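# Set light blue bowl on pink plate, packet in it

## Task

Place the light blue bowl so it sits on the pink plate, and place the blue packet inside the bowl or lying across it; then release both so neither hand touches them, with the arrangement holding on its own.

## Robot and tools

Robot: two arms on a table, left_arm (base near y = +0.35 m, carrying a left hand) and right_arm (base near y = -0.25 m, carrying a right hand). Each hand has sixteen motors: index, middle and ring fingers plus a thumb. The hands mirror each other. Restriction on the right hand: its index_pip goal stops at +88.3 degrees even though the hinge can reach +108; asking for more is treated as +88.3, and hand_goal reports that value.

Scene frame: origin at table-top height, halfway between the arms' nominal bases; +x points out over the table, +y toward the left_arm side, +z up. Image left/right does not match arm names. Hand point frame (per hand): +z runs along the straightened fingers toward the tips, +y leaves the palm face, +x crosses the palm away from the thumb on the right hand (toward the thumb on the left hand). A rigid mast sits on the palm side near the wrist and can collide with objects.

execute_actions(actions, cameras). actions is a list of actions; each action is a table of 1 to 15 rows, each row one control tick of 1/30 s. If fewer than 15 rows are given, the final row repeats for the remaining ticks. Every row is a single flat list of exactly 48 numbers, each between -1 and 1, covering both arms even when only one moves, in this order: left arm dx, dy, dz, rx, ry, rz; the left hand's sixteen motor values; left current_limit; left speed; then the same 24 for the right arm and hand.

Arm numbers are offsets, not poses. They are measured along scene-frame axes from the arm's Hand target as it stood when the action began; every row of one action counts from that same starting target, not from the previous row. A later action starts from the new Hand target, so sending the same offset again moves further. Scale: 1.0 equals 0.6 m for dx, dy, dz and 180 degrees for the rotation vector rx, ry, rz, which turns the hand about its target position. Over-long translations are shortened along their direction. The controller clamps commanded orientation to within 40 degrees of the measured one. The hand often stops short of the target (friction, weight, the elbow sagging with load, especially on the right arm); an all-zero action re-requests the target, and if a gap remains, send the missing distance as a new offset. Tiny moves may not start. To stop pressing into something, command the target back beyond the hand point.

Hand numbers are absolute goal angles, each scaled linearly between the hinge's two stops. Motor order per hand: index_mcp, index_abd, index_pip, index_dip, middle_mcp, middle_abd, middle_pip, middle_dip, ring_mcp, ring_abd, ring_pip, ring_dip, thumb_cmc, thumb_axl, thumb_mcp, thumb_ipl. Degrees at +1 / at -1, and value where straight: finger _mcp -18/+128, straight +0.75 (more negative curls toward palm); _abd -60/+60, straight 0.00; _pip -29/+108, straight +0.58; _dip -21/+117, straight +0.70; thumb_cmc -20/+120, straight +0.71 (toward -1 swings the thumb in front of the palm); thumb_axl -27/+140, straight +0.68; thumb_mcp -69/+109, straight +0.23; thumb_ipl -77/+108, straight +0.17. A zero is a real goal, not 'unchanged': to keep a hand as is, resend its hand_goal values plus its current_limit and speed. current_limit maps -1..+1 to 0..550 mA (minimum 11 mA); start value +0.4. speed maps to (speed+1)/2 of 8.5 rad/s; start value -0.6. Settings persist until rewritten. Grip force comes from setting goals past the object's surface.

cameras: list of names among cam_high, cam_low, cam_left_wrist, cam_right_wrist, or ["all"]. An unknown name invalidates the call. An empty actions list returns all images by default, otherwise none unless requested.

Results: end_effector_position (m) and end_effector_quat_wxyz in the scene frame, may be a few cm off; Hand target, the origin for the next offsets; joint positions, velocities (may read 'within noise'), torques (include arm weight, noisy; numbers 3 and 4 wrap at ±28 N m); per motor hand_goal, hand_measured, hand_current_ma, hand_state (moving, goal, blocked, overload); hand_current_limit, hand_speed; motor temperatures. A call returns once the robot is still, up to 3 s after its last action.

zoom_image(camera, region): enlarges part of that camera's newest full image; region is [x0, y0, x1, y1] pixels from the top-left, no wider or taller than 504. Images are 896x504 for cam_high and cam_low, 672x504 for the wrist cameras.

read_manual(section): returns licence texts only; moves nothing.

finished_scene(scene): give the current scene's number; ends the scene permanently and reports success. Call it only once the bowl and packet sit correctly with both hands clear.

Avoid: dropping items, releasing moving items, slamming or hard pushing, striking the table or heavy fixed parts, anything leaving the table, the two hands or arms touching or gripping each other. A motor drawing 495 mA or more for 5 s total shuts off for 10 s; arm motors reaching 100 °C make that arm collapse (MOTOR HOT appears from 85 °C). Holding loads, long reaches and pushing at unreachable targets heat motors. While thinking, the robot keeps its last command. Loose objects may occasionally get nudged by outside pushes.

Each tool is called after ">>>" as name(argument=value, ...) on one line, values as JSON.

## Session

>>> execute_actions(actions=[])

>>> zoom_image(camera="cam_high", region=[350, 100, 630, 240])

>>> zoom_image(camera="cam_low", region=[250, 130, 530, 240])

Scene clock: 0.00 s.
left_arm: end_effector_position=(+0.6469, +0.1960, +0.2067) hand_goal=(+0.754, +0.000, +0.576, +0.696, +0.754, +0.000, +0.576, +0.696, +0.754, +0.000, +0.576, +0.696, +0.714, +0.678, +0.226, +0.168) hand_measured=(+0.754, +0.000, +0.576, +0.696, +0.754, +0.000, +0.576, +0.696, +0.754, +0.000, +0.576, +0.696, +0.714, +0.678, +0.226, +0.168) hand_current_ma=(+0, +0, +0, +0, +0, +0, +0, +0, +0, +0, +0, +0, +0, +0, +0, +0) hand_state=(goal, goal, goal, goal, goal, goal, goal, goal, goal, goal, goal, goal, goal, goal, goal, goal) hand_current_limit=0.40 hand_speed=-0.60 end_effector_quat_wxyz=(+0.076, +0.985, -0.146, +0.044) | right_arm: end_effector_position=(+0.3988, +0.0142, +0.3010) hand_goal=(+0.754, +0.000, +0.576, +0.696, +0.754, +0.000, +0.576, +0.696, +0.754, +0.000, +0.576, +0.696, +0.714, +0.678, +0.226, +0.168) hand_measured=(+0.754, +0.000, +0.576, +0.696, +0.754, +0.000, +0.576, +0.696, +0.754, +0.000, +0.576, +0.696, +0.714, +0.678, +0.226, +0.168) hand_current_ma=(+0, +0, +0, +0, +0, +0, +0, +0, +0, +0, +0, +0, +0, +0, +0, +0) hand_state=(goal, goal, goal, goal, goal, goal, goal, goal, goal, goal, goal, goal, goal, goal, goal, goal) hand_current_limit=0.40 hand_speed=-0.60 end_effector_quat_wxyz=(-0.365, +0.921, +0.125, +0.056)
Joint positions: left_arm=[-0.097 1.938 1.821 -1.378 0.159 1.8] | right_arm=[0.499 1.407 1.507 -1.229 -0.637 1.954]
Joint velocities: within noise
Joint torques (N m): no reading
Motor temperatures (°C): left_arm=[28 31 36 30 31 30] | right_arm=[27 32 39 29 32 30]
Heat: left arm: hottest elbow 36 °C; right arm: hottest elbow 39 °C.
Hand target: left_arm +0.6539, +0.1956, +0.2125; +0.075, +0.985, -0.147, +0.053 | right_arm +0.4041, +0.0172, +0.3142; -0.371, +0.917, +0.130, +0.070

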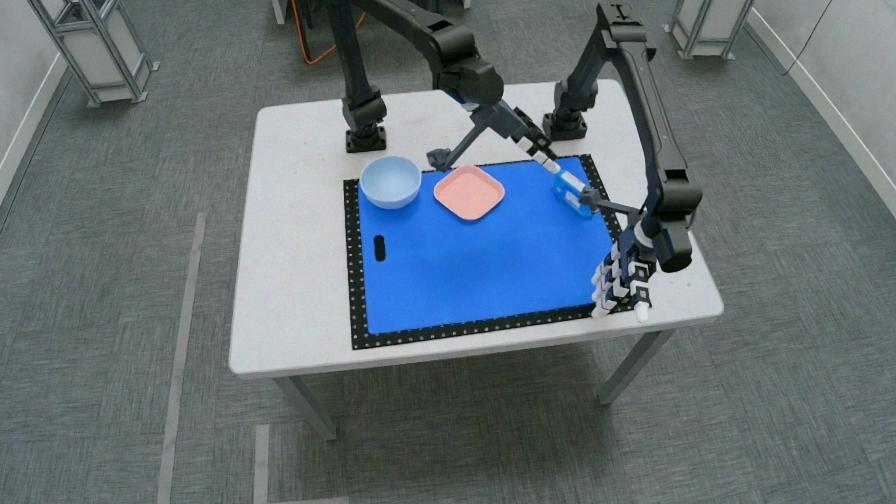

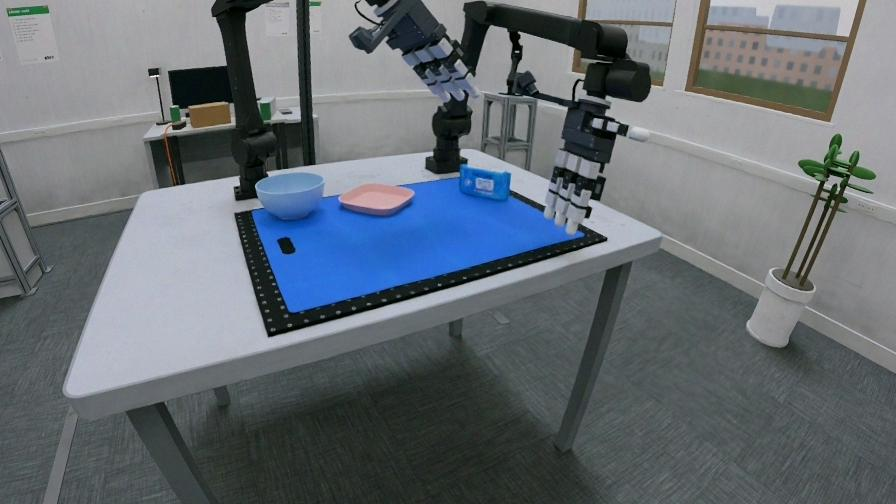

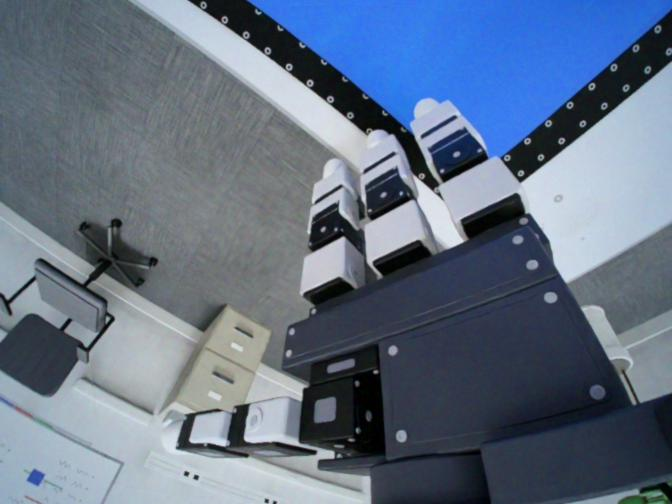

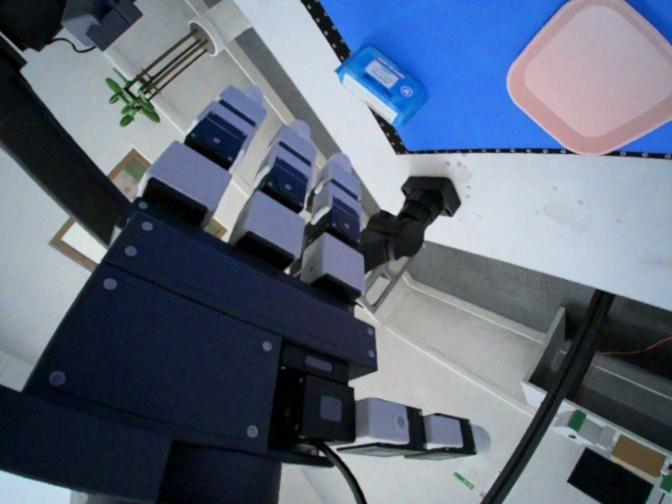

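Scaled by 1.800 from the camera's 896x504 image, which has a finer 1280x720 frame.

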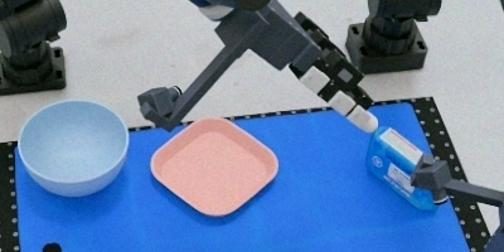

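Scaled by 1.800 from the camera's 896x504 image, which has a finer 1280x720 frame.

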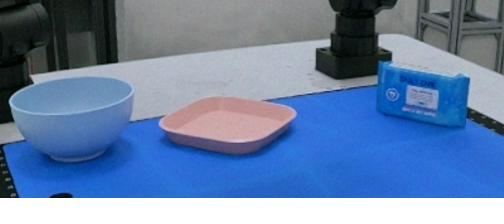

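>>> execute_actions(actions=[[[-0.05,0.168,0.05,0,0,0,0.754,0,0.576,0.696,0.754,0,0.576,0.696,0.754,0,0.576,0.696,0.714,0.678,0.226,0.168,0.4,-0.6,-0.08,-0.093,-0.03,0.049,0.0263,-0.0233,0.548,0,0.358,0.478,0.548,0,0.358,0.478,0.548,0,0.358,0.478,-0.571,0.678,0.5,0.168,0.4,-0.6]],[[-0.12,0.168,0.028,0,0,0,0.754,0,0.576,0.696,0.754,0,0.576,0.696,0.754,0,0.576,0.696,0.714,0.678,0.226,0.168,0.4,-0.6,-0.08,-0.093,-0.06,0.049,0.0263,-0.0233,0.548,0,0.358,0.478,0.548,0,0.358,0.478,0.548,0,0.358,0.478,-0.571,0.678,0.618,0.168,0.4,-0.6]],[[-0.126,0.168,0.014,0,0,0,0.754,0,0.576,0.696,0.754,0,0.576,0.696,0.754,0,0.576,0.696,0.714,0.678,0.226,0.168,0.4,-0.6,-0.08,-0.093,-0.066,0.049,0.0263,-0.0233,0.548,0,0.358,0.478,0.548,0,0.358,0.478,0.548,0,0.358,0.478,-0.571,0.678,0.618,0.168,0.4,-0.6]],[[-0.126,0.168,0.014,0,0,0,0.754,0,0.576,0.696,0.754,0,0.576,0.696,0.754,0,0.576,0.696,0.714,0.678,0.226,0.168,0.4,-0.6,0,0,0,0,0,0,0.548,0,0.358,0.478,0.548,0,0.358,0.478,0.548,0,0.358,0.478,-0.571,0.678,0.618,0.168,0.4,-0.6]]], cameras=["cam_high","cam_low"])

>>> zoom_image(camera="cam_high", region=[340, 90, 480, 230])

>>> zoom_image(camera="cam_low", region=[200, 80, 370, 240])

>>> zoom_image(camera="cam_high", region=[530, 145, 620, 235])

>>> zoom_image(camera="cam_low", region=[440, 145, 530, 225])

Scene clock: 24.93 s.
left_arm: end_effector_position=(+0.3946, +0.5957, +0.2698) hand_goal=(+0.754, +0.000, +0.576, +0.696, +0.754, +0.000, +0.576, +0.696, +0.754, +0.000, +0.576, +0.696, +0.714, +0.678, +0.226, +0.168) hand_measured=(+0.754, +0.000, +0.576, +0.696, +0.754, +0.000, +0.576, +0.696, +0.754, +0.000, +0.576, +0.696, +0.714, +0.678, +0.222, +0.168) hand_current_ma=(+0, +0, +0, +0, +0, +0, +0, +0, +0, +0, +0, +0, +0, +0, -2, +0) hand_state=(goal, goal, goal, goal, goal, goal, goal, goal, goal, goal, goal, goal, goal, goal, goal, goal) hand_current_limit=0.40 hand_speed=-0.60 end_effector_quat_wxyz=(-0.004, +0.991, +0.133, -0.011) | right_arm: end_effector_position=(+0.2486, -0.1462, +0.2099) hand_goal=(+0.548, +0.000, +0.358, +0.478, +0.548, +0.000, +0.358, +0.478, +0.548, +0.000, +0.358, +0.478, -0.570, +0.678, +0.618, +0.168) hand_measured=(+0.540, +0.000, +0.358, +0.480, +0.540, +0.000, +0.358, +0.480, +0.538, +0.000, +0.358, +0.480, -0.570, +0.678, +0.610, +0.168) hand_current_ma=(-2, +0, +0, +0, -2, +0, +0, +0, -2, +0, +0, +0, +0, +0, -3, +0) hand_state=(goal, goal, goal, goal, goal, goal, goal, goal, goal, goal, goal, goal, goal, goal, goal, goal) hand_current_limit=0.40 hand_speed=-0.60 end_effector_quat_wxyz=(-0.572, +0.819, -0.042, +0.011)
Joint positions: left_arm=[0.753 1.532 1.492 -1.544 -0.021 2.096] | right_arm=[-0.116 1.037 0.852 -1.495 -1.216 1.487]
Joint torques (N m): left_arm=[0.56 -13.16 11.6 0.2 -0.21 0.18] | right_arm=[-1.55 -2.73 10.82 -0.2 -1.24 -0.09]
Motor temperatures (°C): left_arm=[28 33 43 30 31 30] | right_arm=[27 34 44 29 32 30]
Heat: left arm: hottest elbow 43 °C; right arm: hottest elbow 44 °C.
Hand target: left_arm +0.4005, +0.5987, +0.2762; +0.075, +0.985, -0.147, +0.053 | right_arm +0.2601, -0.1503, +0.2207; -0.573, +0.818, -0.036, +0.025
Off the commanded pose: left_arm 0.009 m, 34 deg | right_arm 0.016 m, 2 deg.
joint sent to its limit (left arm) — joint 6 (wrist roll), upper limit. The joint targets are off in orientation, not in position.
Images, in order (width x height): cam_high 896x504, cam_low 896x504.

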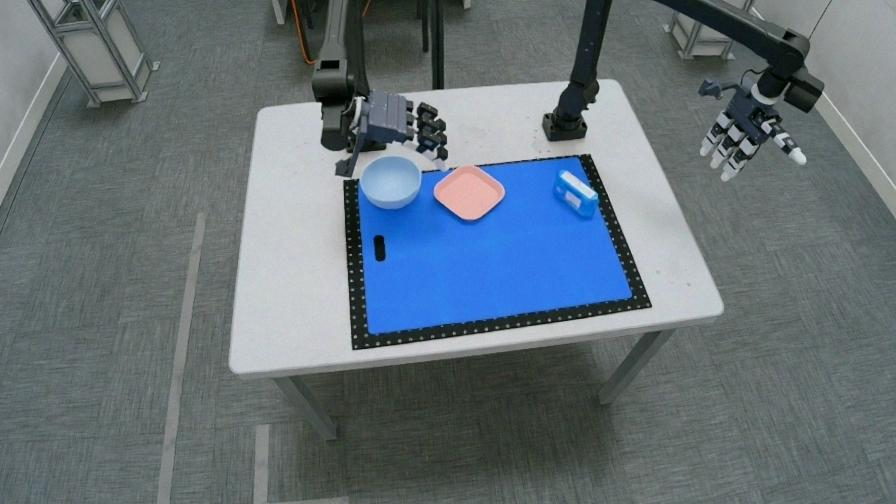

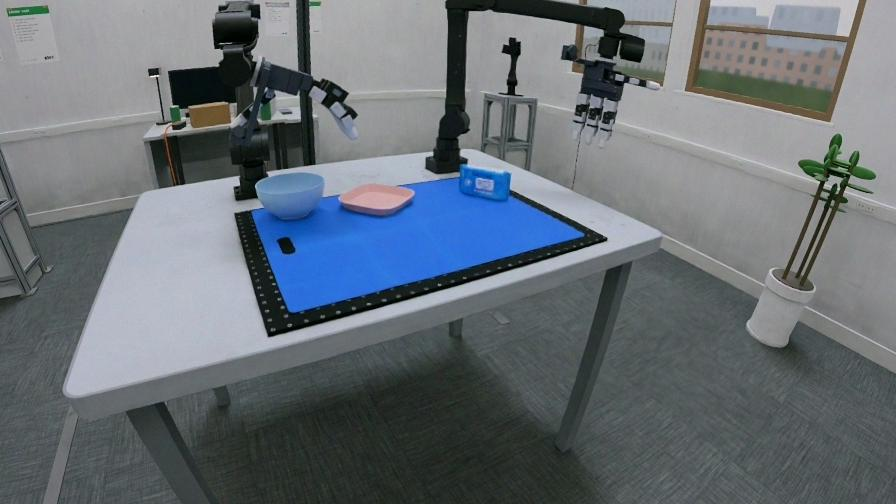

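Scaled by 3.600 from the camera's 896x504 image, which has a finer 1280x720 frame.

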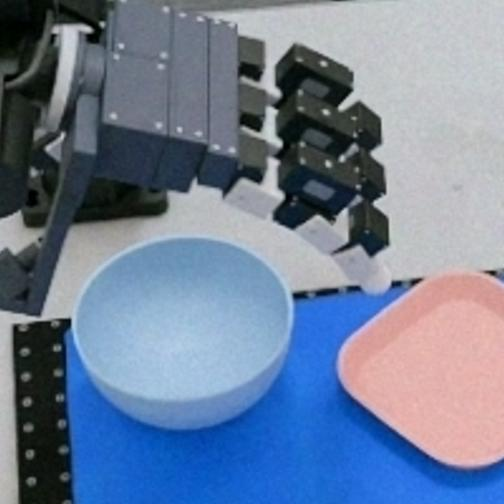

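Scaled by 2.965 from the camera's 896x504 image, which has a finer 1280x720 frame.

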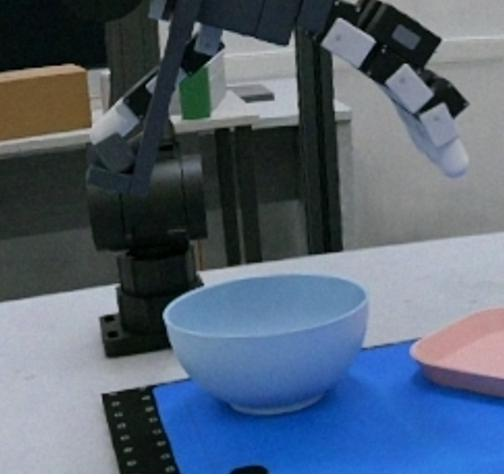

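Scaled by 5.600 from the camera's 896x504 image, which has a finer 1280x720 frame.

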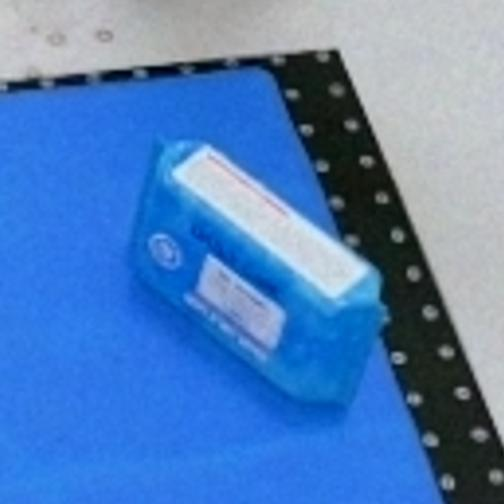

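Scaled by 5.600 from the camera's 896x504 image, which has a finer 1280x720 frame.

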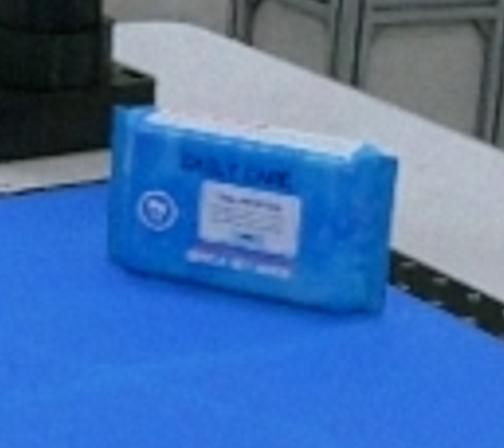

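>>> execute_actions(actions=[[[0,0,0,0,0,0,0.754,0,0.576,0.696,0.754,0,0.576,0.696,0.754,0,0.576,0.696,0.714,0.678,0.226,0.168,0.4,-0.6,-0.023,0.002,-0.083,0,0,0,0.548,0,0.358,0.478,0.548,0,0.358,0.478,0.548,0,0.358,0.478,-0.571,0.678,0.618,0.168,0.4,-0.6]],[[0,0,0,0,0,0,0.754,0,0.576,0.696,0.754,0,0.576,0.696,0.754,0,0.576,0.696,0.714,0.678,0.226,0.168,0.4,-0.6,0,0,-0.1,0,0,0,0.548,0,0.358,0.478,0.548,0,0.358,0.478,0.548,0,0.358,0.478,-0.571,0.678,0.618,0.168,0.4,-0.6]]], cameras=["cam_high","cam_low"])

>>> zoom_image(camera="cam_high", region=[340, 90, 480, 230])

>>> zoom_image(camera="cam_low", region=[200, 80, 370, 240])

Scene clock: 36.53 s.
left_arm: end_effector_position=(+0.3927, +0.5955, +0.2694) hand_goal=(+0.754, +0.000, +0.576, +0.696, +0.754, +0.000, +0.576, +0.696, +0.754, +0.000, +0.576, +0.696, +0.714, +0.678, +0.226, +0.168) hand_measured=(+0.754, +0.000, +0.576, +0.696, +0.754, +0.000, +0.576, +0.696, +0.754, +0.000, +0.576, +0.696, +0.714, +0.678, +0.222, +0.168) hand_current_ma=(+0, +0, +0, +0, +0, +0, +0, +0, +0, +0, +0, +0, +0, +0, -2, +0) hand_state=(goal, goal, goal, goal, goal, goal, goal, goal, goal, goal, goal, goal, goal, goal, goal, goal) hand_current_limit=0.40 hand_speed=-0.60 end_effector_quat_wxyz=(-0.006, +0.991, +0.133, -0.016) | right_arm: end_effector_position=(+0.2435, -0.1482, +0.1108) hand_goal=(+0.548, +0.000, +0.358, +0.478, +0.548, +0.000, +0.358, +0.478, +0.548, +0.000, +0.358, +0.478, -0.570, +0.678, +0.618, +0.168) hand_measured=(+0.540, +0.000, +0.358, +0.480, +0.540, +0.000, +0.358, +0.480, +0.538, +0.000, +0.358, +0.480, -0.570, +0.678, +0.612, +0.168) hand_current_ma=(-2, +0, +0, +0, -2, +0, +0, +0, -2, +0, +0, +0, +0, +0, -2, +0) hand_state=(goal, goal, goal, goal, goal, goal, goal, goal, goal, goal, goal, goal, goal, goal, goal, goal) hand_current_limit=0.40 hand_speed=-0.60 end_effector_quat_wxyz=(-0.572, +0.819, -0.032, +0.022)
Joint positions: left_arm=[0.752 1.532 1.492 -1.55 -0.029 2.096] | right_arm=[-0.128 1.118 0.631 -1.201 -1.217 1.447]
Joint torques (N m): left_arm=[0.5 -12.4 11.85 0.24 -0.18 0.17] | right_arm=[-0.91 -3.37 7.27 0.62 -1.22 0.15]
Heat: left arm: hottest elbow 43 °C; right arm: hottest elbow 45 °C.
Hand target: left_arm +0.4005, +0.5988, +0.2762; +0.075, +0.985, -0.147, +0.053 | right_arm +0.2463, -0.1491, +0.1109; -0.573, +0.818, -0.036, +0.025
Off the commanded pose: left_arm 0.011 m, 34 deg | right_arm 0.003 m, 1 deg.
joint sent to its limit (left arm) — joint 6 (wrist roll), upper limit. The joint targets are off in orientation, not in position.
Images, in order (width x height): cam_high 896x504, cam_low 896x504.

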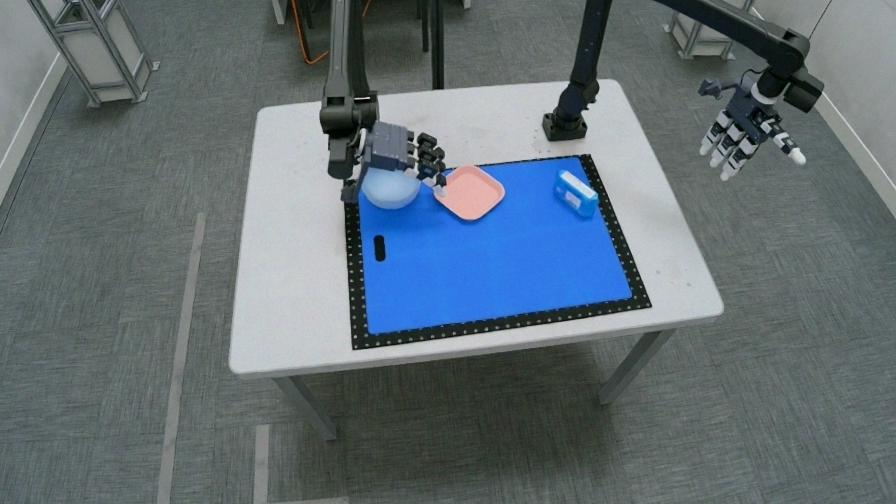

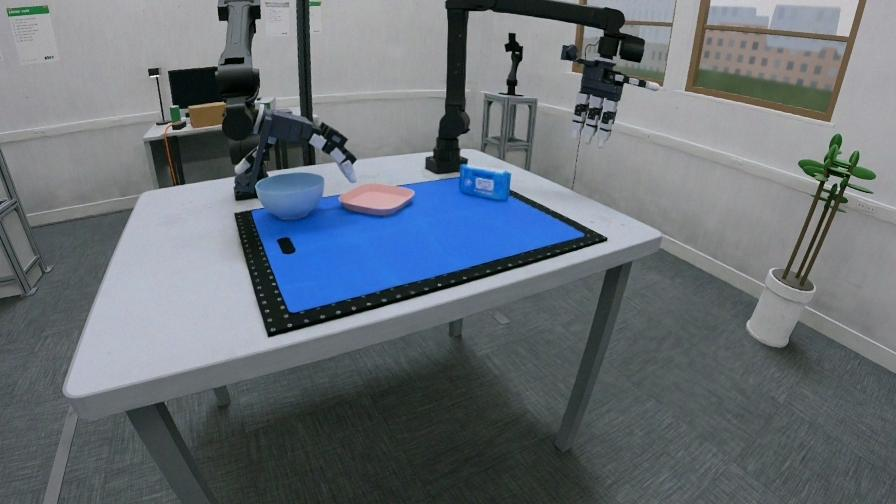

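Scaled by 3.600 from the camera's 896x504 image, which has a finer 1280x720 frame.

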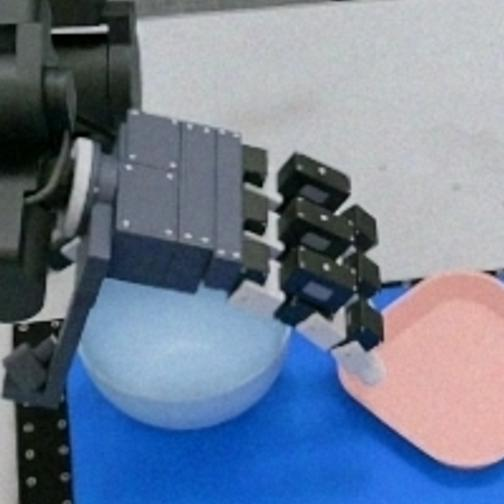

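Scaled by 2.965 from the camera's 896x504 image, which has a finer 1280x720 frame.

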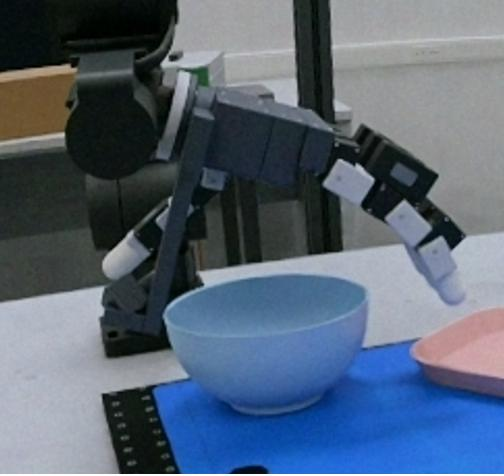

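>>> execute_actions(actions=[[[0,0,0,0,0,0,0.754,0,0.576,0.696,0.754,0,0.576,0.696,0.754,0,0.576,0.696,0.714,0.678,0.226,0.168,0.4,-0.6,0,0,-0.064,0,0,0,0.548,0,0.358,0.478,0.548,0,0.358,0.478,0.548,0,0.358,0.478,-0.571,0.678,0.618,0.168,0.4,-0.6]],[[0,0,0,0,0,0,0.754,0,0.576,0.696,0.754,0,0.576,0.696,0.754,0,0.576,0.696,0.714,0.678,0.226,0.168,0.4,-0.6,0,0,0,0,0,0,0.479,0,0.168,0.29,0.479,0,0.168,0.29,0.479,0,0.168,0.29,-0.571,0.678,0.45,0.168,0.3,-0.65]],[[0,0,0,0,0,0,0.754,0,0.576,0.696,0.754,0,0.576,0.696,0.754,0,0.576,0.696,0.714,0.678,0.226,0.168,0.4,-0.6,0,0,0,0,0,0,0.42,0,0.08,0.24,0.44,0,0.1,0.24,0.42,0,0.08,0.24,-0.571,0.678,0.38,0.12,0.3,-0.7]]], cameras=["cam_high","cam_low"])

>>> zoom_image(camera="cam_low", region=[200, 80, 370, 240])

>>> zoom_image(camera="cam_high", region=[340, 90, 480, 230])

Scene clock: 46.60 s.
left_arm: end_effector_position=(+0.3927, +0.5955, +0.2694) hand_goal=(+0.754, +0.000, +0.576, +0.696, +0.754, +0.000, +0.576, +0.696, +0.754, +0.000, +0.576, +0.696, +0.714, +0.678, +0.226, +0.168) hand_measured=(+0.754, +0.000, +0.576, +0.696, +0.754, +0.000, +0.576, +0.696, +0.754, +0.000, +0.576, +0.696, +0.714, +0.678, +0.222, +0.168) hand_current_ma=(+0, +0, +0, +0, +0, +0, +0, +0, +0, +0, +0, +0, +0, +0, -2, +0) hand_state=(goal, goal, goal, goal, goal, goal, goal, goal, goal, goal, goal, goal, goal, goal, goal, goal) hand_current_limit=0.40 hand_speed=-0.60 end_effector_quat_wxyz=(-0.006, +0.991, +0.133, -0.016) | right_arm: end_effector_position=(+0.2445, -0.1480, +0.0732) hand_goal=(+0.420, +0.000, +0.080, +0.240, +0.440, +0.000, +0.100, +0.240, +0.420, +0.000, +0.080, +0.240, -0.570, +0.678, +0.380, +0.120) hand_measured=(+0.456, +0.002, +0.138, +0.260, +0.458, -0.002, +0.132, +0.258, +0.414, +0.000, +0.082, +0.242, -0.570, +0.674, +0.438, +0.146) hand_current_ma=(+30, +0, +62, +8, +7, +0, +22, +7, -1, +0, +0, +0, +0, +0, +101, +26) hand_state=(blocked, goal, blocked, goal, goal, goal, blocked, goal, goal, goal, goal, goal, goal, goal, blocked, blocked) hand_current_limit=0.30 hand_speed=-0.70 end_effector_quat_wxyz=(-0.573, +0.818, -0.032, +0.024)
Joint positions: left_arm=[0.752 1.532 1.492 -1.55 -0.029 2.096] | right_arm=[-0.128 1.192 0.568 -1.059 -1.22 1.449]
Joint torques (N m): left_arm=[0.62 -12.51 11.93 0.2 -0.2 0.17] | right_arm=[-0.79 -3.78 6.56 0.58 -1.13 0.14]
Heat: left arm: hottest elbow 44 °C; right arm: hottest elbow 45 °C.
Hand target: left_arm +0.4005, +0.5988, +0.2762; +0.075, +0.985, -0.147, +0.053 | right_arm +0.2463, -0.1491, +0.0725; -0.573, +0.818, -0.036, +0.025
Off the commanded pose: left_arm 0.011 m, 34 deg | right_arm 0.002 m, 0 deg.
joint sent to its limit (left arm) — joint 6 (wrist roll), upper limit. The joint targets are off in orientation, not in position.
Images, in order (width x height): cam_high 896x504, cam_low 896x504.

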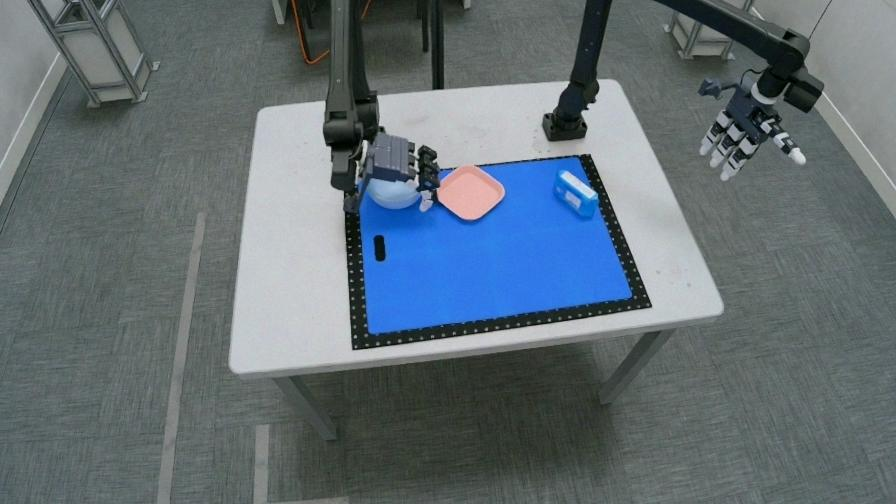

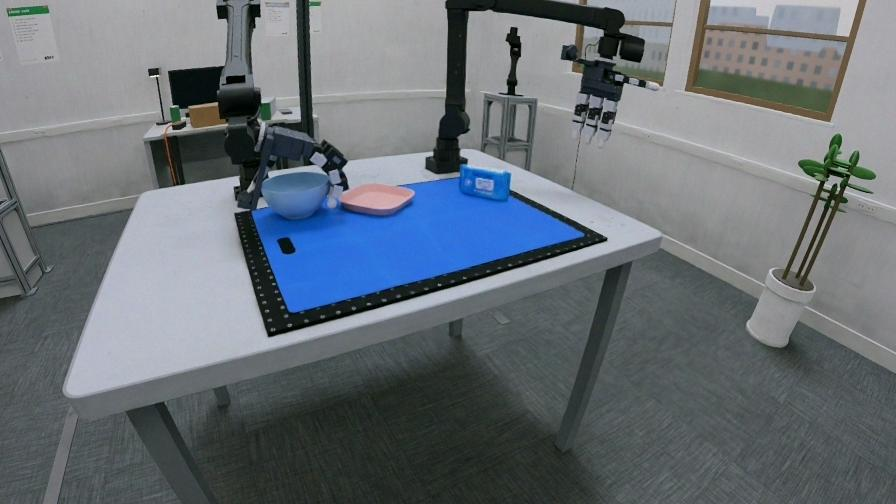

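Scaled by 2.965 from the camera's 896x504 image, which has a finer 1280x720 frame.

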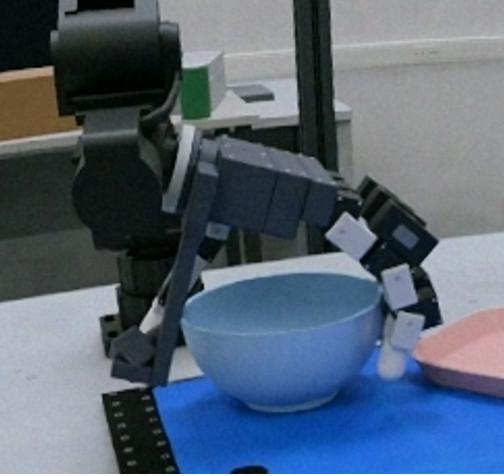

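Scaled by 3.600 from the camera's 896x504 image, which has a finer 1280x720 frame.

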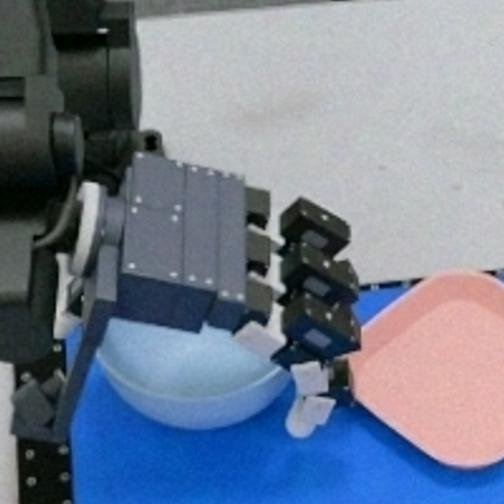

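>>> execute_actions(actions=[[[0,0,0,0,0,0,0.754,0,0.576,0.696,0.754,0,0.576,0.696,0.754,0,0.576,0.696,0.714,0.678,0.226,0.168,0.4,-0.6,0,0,0,0,0,0,0.36,0,0.0,0.18,0.4,0,0.04,0.2,0.35,0,0.0,0.18,-0.571,0.678,0.28,0.08,0.5,-0.7]],[[0,0,0,0,0,0,0.754,0,0.576,0.696,0.754,0,0.576,0.696,0.754,0,0.576,0.696,0.714,0.678,0.226,0.168,0.4,-0.6,0,0,0.06,0,0,0,0.36,0,0.0,0.18,0.38,0,0.02,0.2,0.34,0,-0.02,0.18,-0.571,0.678,0.26,0.08,0.6,-0.7]]], cameras=["cam_low"])

>>> zoom_image(camera="cam_low", region=[200, 80, 370, 240])

Scene clock: 51.63 s.
left_arm: end_effector_position=(+0.3927, +0.5955, +0.2694) hand_goal=(+0.754, +0.000, +0.576, +0.696, +0.754, +0.000, +0.576, +0.696, +0.754, +0.000, +0.576, +0.696, +0.714, +0.678, +0.226, +0.168) hand_measured=(+0.754, +0.000, +0.576, +0.696, +0.754, +0.000, +0.576, +0.696, +0.754, +0.000, +0.576, +0.696, +0.714, +0.678, +0.222, +0.168) hand_current_ma=(+0, +0, +0, +0, +0, +0, +0, +0, +0, +0, +0, +0, +0, +0, -2, +0) hand_state=(goal, goal, goal, goal, goal, goal, goal, goal, goal, goal, goal, goal, goal, goal, goal, goal) hand_current_limit=0.40 hand_speed=-0.60 end_effector_quat_wxyz=(-0.006, +0.991, +0.133, -0.016) | right_arm: end_effector_position=(+0.2281, -0.1464, +0.0913) hand_goal=(+0.360, +0.000, +0.000, +0.180, +0.380, +0.000, +0.020, +0.200, +0.340, +0.000, -0.020, +0.180, -0.570, +0.678, +0.260, +0.080) hand_measured=(+0.456, +0.002, +0.124, +0.228, +0.458, -0.006, +0.110, +0.234, +0.336, +0.000, -0.016, +0.184, -0.564, +0.670, +0.438, +0.140) hand_current_ma=(+181, +0, +255, +46, +122, -1, +145, +25, +0, +0, +0, +0, +1, -2, +440, +119) hand_state=(blocked, goal, blocked, blocked, blocked, goal, blocked, blocked, goal, goal, goal, goal, goal, goal, blocked, blocked) hand_current_limit=0.60 hand_speed=-0.70 end_effector_quat_wxyz=(-0.573, +0.818, -0.046, +0.007)
Joint positions: left_arm=[0.752 1.532 1.492 -1.55 -0.029 2.096] | right_arm=[-0.128 1.13 0.577 -1.163 -1.217 1.46]
Joint torques (N m): left_arm=[0.5 -12.57 11.95 0.23 -0.21 0.18] | right_arm=[-0.85 -3.9 10.7 -0.31 -1.21 0.14]
Heat: left arm: hottest elbow 44 °C; right arm: hottest elbow 46 °C.
Hand target: left_arm +0.4005, +0.5988, +0.2762; +0.075, +0.985, -0.147, +0.053 | right_arm +0.2463, -0.1490, +0.1084; -0.573, +0.818, -0.036, +0.025
Off the commanded pose: left_arm 0.011 m, 34 deg | right_arm 0.025 m, 2 deg.
joint sent to its limit (left arm) — joint 6 (wrist roll), upper limit. The joint targets are off in orientation, not in position.
Images, in order (width x height): cam_low 896x504.

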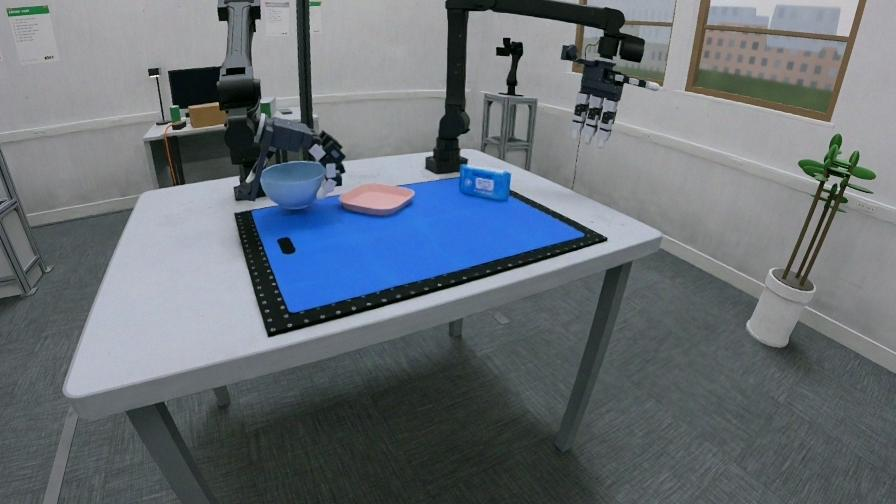

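Scaled by 2.965 from the camera's 896x504 image, which has a finer 1280x720 frame.

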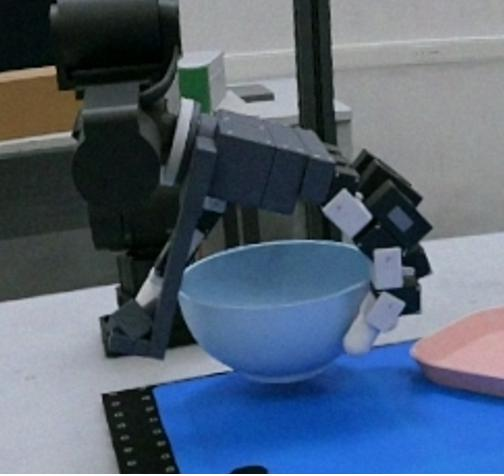

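>>> execute_actions(actions=[[[0,0,0,0,0,0,0.754,0,0.576,0.696,0.754,0,0.576,0.696,0.754,0,0.576,0.696,0.714,0.678,0.226,0.168,0.4,-0.6,0,0,0.07,0,0,0,0.36,0,0.0,0.18,0.38,0,0.02,0.2,0.34,0,-0.02,0.18,-0.571,0.678,0.26,0.08,0.6,-0.7]],[[0,0,0,0,0,0,0.754,0,0.576,0.696,0.754,0,0.576,0.696,0.754,0,0.576,0.696,0.714,0.678,0.226,0.168,0.4,-0.6,-0.003,0.082,0.02,0,0,0.0556,0.36,0,0.0,0.18,0.38,0,0.02,0.2,0.34,0,-0.02,0.18,-0.571,0.678,0.26,0.08,0.6,-0.7]],[[0,0,0,0,0,0,0.754,0,0.576,0.696,0.754,0,0.576,0.696,0.754,0,0.576,0.696,0.714,0.678,0.226,0.168,0.4,-0.6,-0.003,0.082,0,0,0,0.0556,0.36,0,0.0,0.18,0.38,0,0.02,0.2,0.34,0,-0.02,0.18,-0.571,0.678,0.26,0.08,0.6,-0.7]],[[0,0,0,0,0,0,0.754,0,0.576,0.696,0.754,0,0.576,0.696,0.754,0,0.576,0.696,0.714,0.678,0.226,0.168,0.4,-0.6,-0.003,0.082,0,0,0,0.0556,0.36,0,0.0,0.18,0.38,0,0.02,0.2,0.34,0,-0.02,0.18,-0.571,0.678,0.26,0.08,0.6,-0.7]],[[0,0,0,0,0,0,0.754,0,0.576,0.696,0.754,0,0.576,0.696,0.754,0,0.576,0.696,0.714,0.678,0.226,0.168,0.4,-0.6,-0.003,0.082,0,0,0,0.0556,0.36,0,0.0,0.18,0.38,0,0.02,0.2,0.34,0,-0.02,0.18,-0.571,0.678,0.26,0.08,0.6,-0.7]],[[0,0,0,0,0,0,0.754,0,0.576,0.696,0.754,0,0.576,0.696,0.754,0,0.576,0.696,0.714,0.678,0.226,0.168,0.4,-0.6,0,0,-0.04,0,0,0,0.36,0,0.0,0.18,0.38,0,0.02,0.2,0.34,0,-0.02,0.18,-0.571,0.678,0.26,0.08,0.6,-0.7]]], cameras=["cam_high","cam_low"])

>>> zoom_image(camera="cam_low", region=[290, 60, 460, 240])

>>> zoom_image(camera="cam_high", region=[370, 80, 570, 240])

Scene clock: 72.33 s.
left_arm: end_effector_position=(+0.3927, +0.5955, +0.2694) hand_goal=(+0.754, +0.000, +0.576, +0.696, +0.754, +0.000, +0.576, +0.696, +0.754, +0.000, +0.576, +0.696, +0.714, +0.678, +0.226, +0.168) hand_measured=(+0.754, +0.000, +0.576, +0.696, +0.754, +0.000, +0.576, +0.696, +0.754, +0.000, +0.576, +0.696, +0.714, +0.678, +0.222, +0.168) hand_current_ma=(+0, +0, +0, +0, +0, +0, +0, +0, +0, +0, +0, +0, +0, +0, -2, +0) hand_state=(goal, goal, goal, goal, goal, goal, goal, goal, goal, goal, goal, goal, goal, goal, goal, goal) hand_current_limit=0.40 hand_speed=-0.60 end_effector_quat_wxyz=(-0.006, +0.991, +0.133, -0.016) | right_arm: end_effector_position=(+0.2304, +0.0406, +0.1324) hand_goal=(+0.360, +0.000, +0.000, +0.180, +0.380, +0.000, +0.020, +0.200, +0.340, +0.000, -0.020, +0.180, -0.570, +0.678, +0.260, +0.080) hand_measured=(+0.456, +0.002, +0.124, +0.228, +0.458, -0.006, +0.110, +0.234, +0.334, +0.000, -0.018, +0.184, -0.562, +0.670, +0.438, +0.140) hand_current_ma=(+181, +0, +255, +46, +122, -1, +144, +25, -1, +0, +0, +0, +2, -3, +440, +119) hand_state=(blocked, goal, blocked, blocked, blocked, goal, blocked, blocked, goal, goal, goal, goal, goal, goal, blocked, blocked) hand_current_limit=0.60 hand_speed=-0.70 end_effector_quat_wxyz=(-0.542, +0.786, +0.234, -0.186)
Joint positions: left_arm=[0.752 1.532 1.492 -1.55 -0.029 2.096] | right_arm=[0.555 1.458 0.99 -1.261 -1.216 1.444]
Joint torques (N m): left_arm=[1.08 -12.69 11.78 0.25 -0.23 0.18] | right_arm=[-0.32 -8.23 8.92 0.43 -1.23 -0.02]
Heat: left arm: hottest elbow 46 °C; right arm: hottest elbow 47 °C.
Hand target: left_arm +0.4005, +0.5988, +0.2762; +0.075, +0.985, -0.147, +0.053 | right_arm +0.2391, +0.0477, +0.1384; -0.547, +0.781, +0.246, -0.173
Off the commanded pose: left_arm 0.011 m, 34 deg | right_arm 0.013 m, 2 deg.
joint sent to its limit (left arm) — joint 6 (wrist roll), upper limit. The joint targets are off in orientation, not in position.
Images, in order (width x height): cam_high 896x504, cam_low 896x504.

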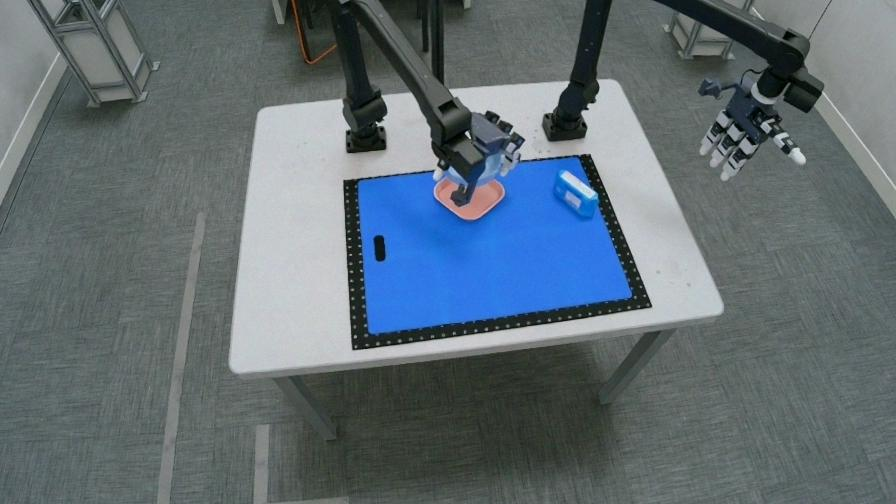

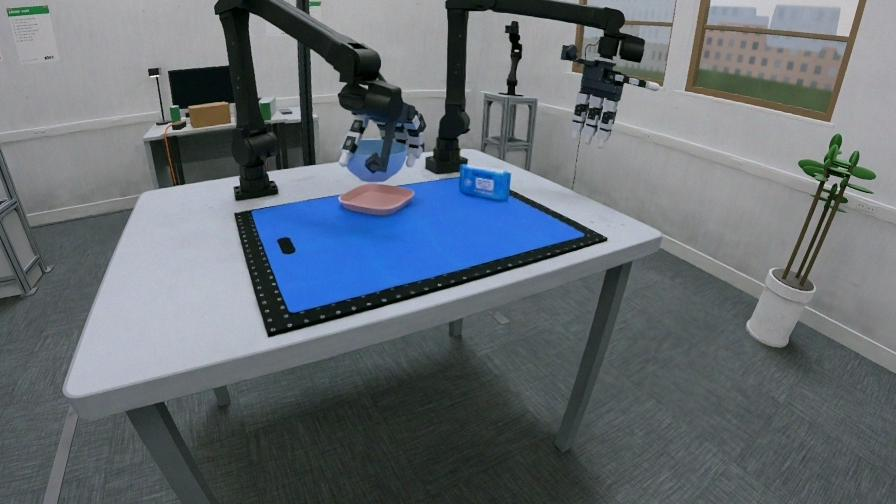

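Scaled by 2.800 from the camera's 896x504 image, which has a finer 1280x720 frame.

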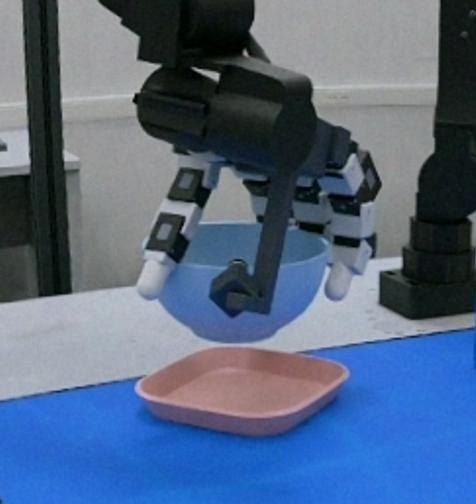

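Scaled by 2.520 from the camera's 896x504 image, which has a finer 1280x720 frame.

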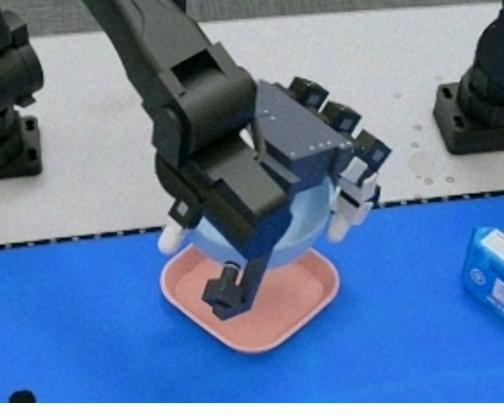

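>>> execute_actions(actions=[[[0,0,0,0,0,0,0.754,0,0.576,0.696,0.754,0,0.576,0.696,0.754,0,0.576,0.696,0.714,0.678,0.226,0.168,0.4,-0.6,0.007,-0.03,-0.055,0,0,0,0.36,0,0.0,0.18,0.38,0,0.02,0.2,0.34,0,-0.02,0.18,-0.571,0.678,0.26,0.08,0.6,-0.7]],[[0,0,0,0,0,0,0.754,0,0.576,0.696,0.754,0,0.576,0.696,0.754,0,0.576,0.696,0.714,0.678,0.226,0.168,0.4,-0.6,0,0,-0.035,0,0,0,0.36,0,0.0,0.18,0.38,0,0.02,0.2,0.34,0,-0.02,0.18,-0.571,0.678,0.26,0.08,0.6,-0.7]]], cameras=["cam_high","cam_low"])

>>> zoom_image(camera="cam_low", region=[290, 60, 460, 240])

>>> zoom_image(camera="cam_high", region=[370, 80, 570, 240])

Scene clock: 81.20 s.
left_arm: end_effector_position=(+0.3927, +0.5955, +0.2694) hand_goal=(+0.754, +0.000, +0.576, +0.696, +0.754, +0.000, +0.576, +0.696, +0.754, +0.000, +0.576, +0.696, +0.714, +0.678, +0.226, +0.168) hand_measured=(+0.754, +0.000, +0.576, +0.696, +0.754, +0.000, +0.576, +0.696, +0.754, +0.000, +0.576, +0.696, +0.714, +0.678, +0.222, +0.168) hand_current_ma=(+0, +0, +0, +0, +0, +0, +0, +0, +0, +0, +0, +0, +0, +0, -2, +0) hand_state=(goal, goal, goal, goal, goal, goal, goal, goal, goal, goal, goal, goal, goal, goal, goal, goal) hand_current_limit=0.40 hand_speed=-0.60 end_effector_quat_wxyz=(-0.006, +0.991, +0.133, -0.016) | right_arm: end_effector_position=(+0.2369, +0.0294, +0.0837) hand_goal=(+0.360, +0.000, +0.000, +0.180, +0.380, +0.000, +0.020, +0.200, +0.340, +0.000, -0.020, +0.180, -0.570, +0.678, +0.260, +0.080) hand_measured=(+0.456, +0.002, +0.124, +0.228, +0.458, -0.006, +0.110, +0.234, +0.334, +0.000, -0.018, +0.184, -0.562, +0.670, +0.438, +0.140) hand_current_ma=(+181, +0, +255, +46, +122, -1, +144, +25, -1, +0, +0, +0, +2, -3, +440, +119) hand_state=(blocked, goal, blocked, blocked, blocked, goal, blocked, blocked, goal, goal, goal, goal, goal, goal, blocked, blocked) hand_current_limit=0.60 hand_speed=-0.70 end_effector_quat_wxyz=(-0.542, +0.783, +0.244, -0.183)
Joint positions: left_arm=[0.752 1.532 1.492 -1.55 -0.029 2.096] | right_arm=[0.522 1.547 0.939 -1.225 -1.206 1.314]
Joint torques (N m): left_arm=[0.03 -12.45 11.84 0.24 -0.2 0.17] | right_arm=[-1.32 -8.7 6.61 0.29 -1.23 -0.04]
Heat: left arm: hottest elbow 47 °C; right arm: hottest elbow 48 °C.
Hand target: left_arm +0.4005, +0.5988, +0.2762; +0.075, +0.985, -0.147, +0.053 | right_arm +0.2431, +0.0298, +0.0844; -0.547, +0.781, +0.246, -0.173
Off the commanded pose: left_arm 0.011 m, 34 deg | right_arm 0.006 m, 1 deg.
joint sent to its limit (left arm) — joint 6 (wrist roll), upper limit. The joint targets are off in orientation, not in position.
Images, in order (width x height): cam_high 896x504, cam_low 896x504.

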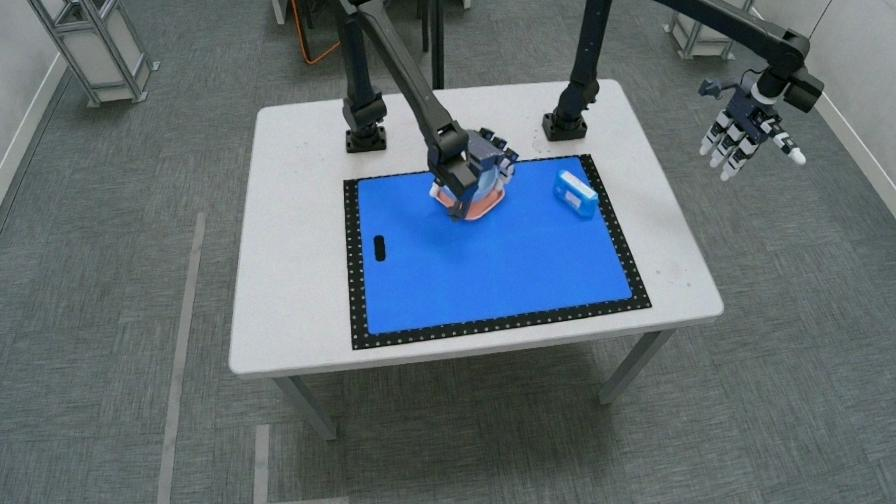

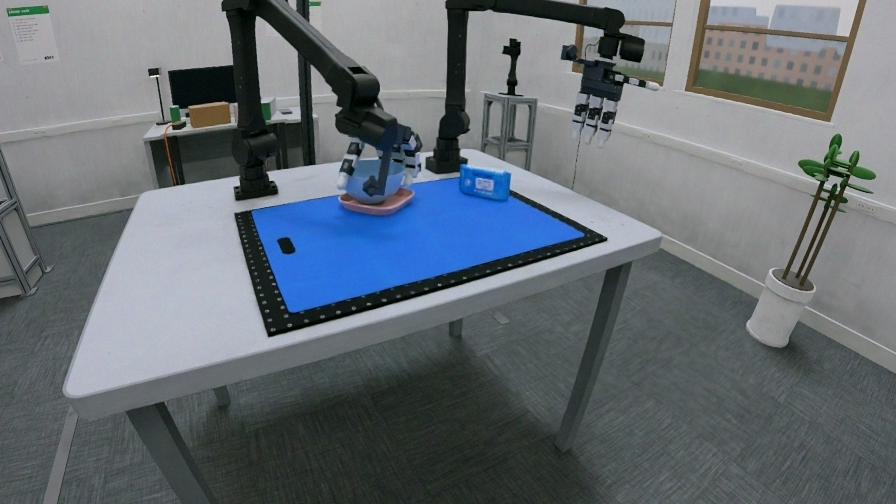

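Scaled by 2.800 from the camera's 896x504 image, which has a finer 1280x720 frame.

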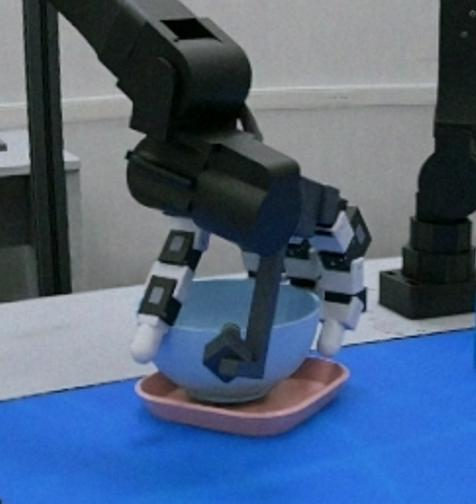

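Scaled by 2.520 from the camera's 896x504 image, which has a finer 1280x720 frame.

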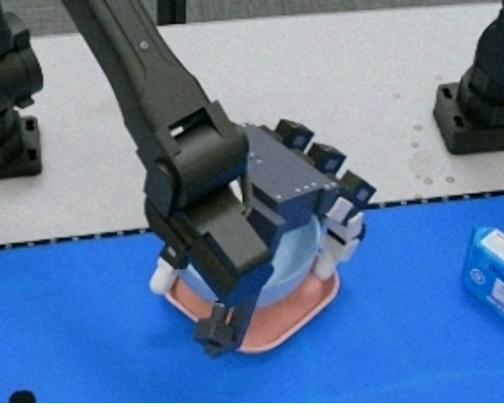

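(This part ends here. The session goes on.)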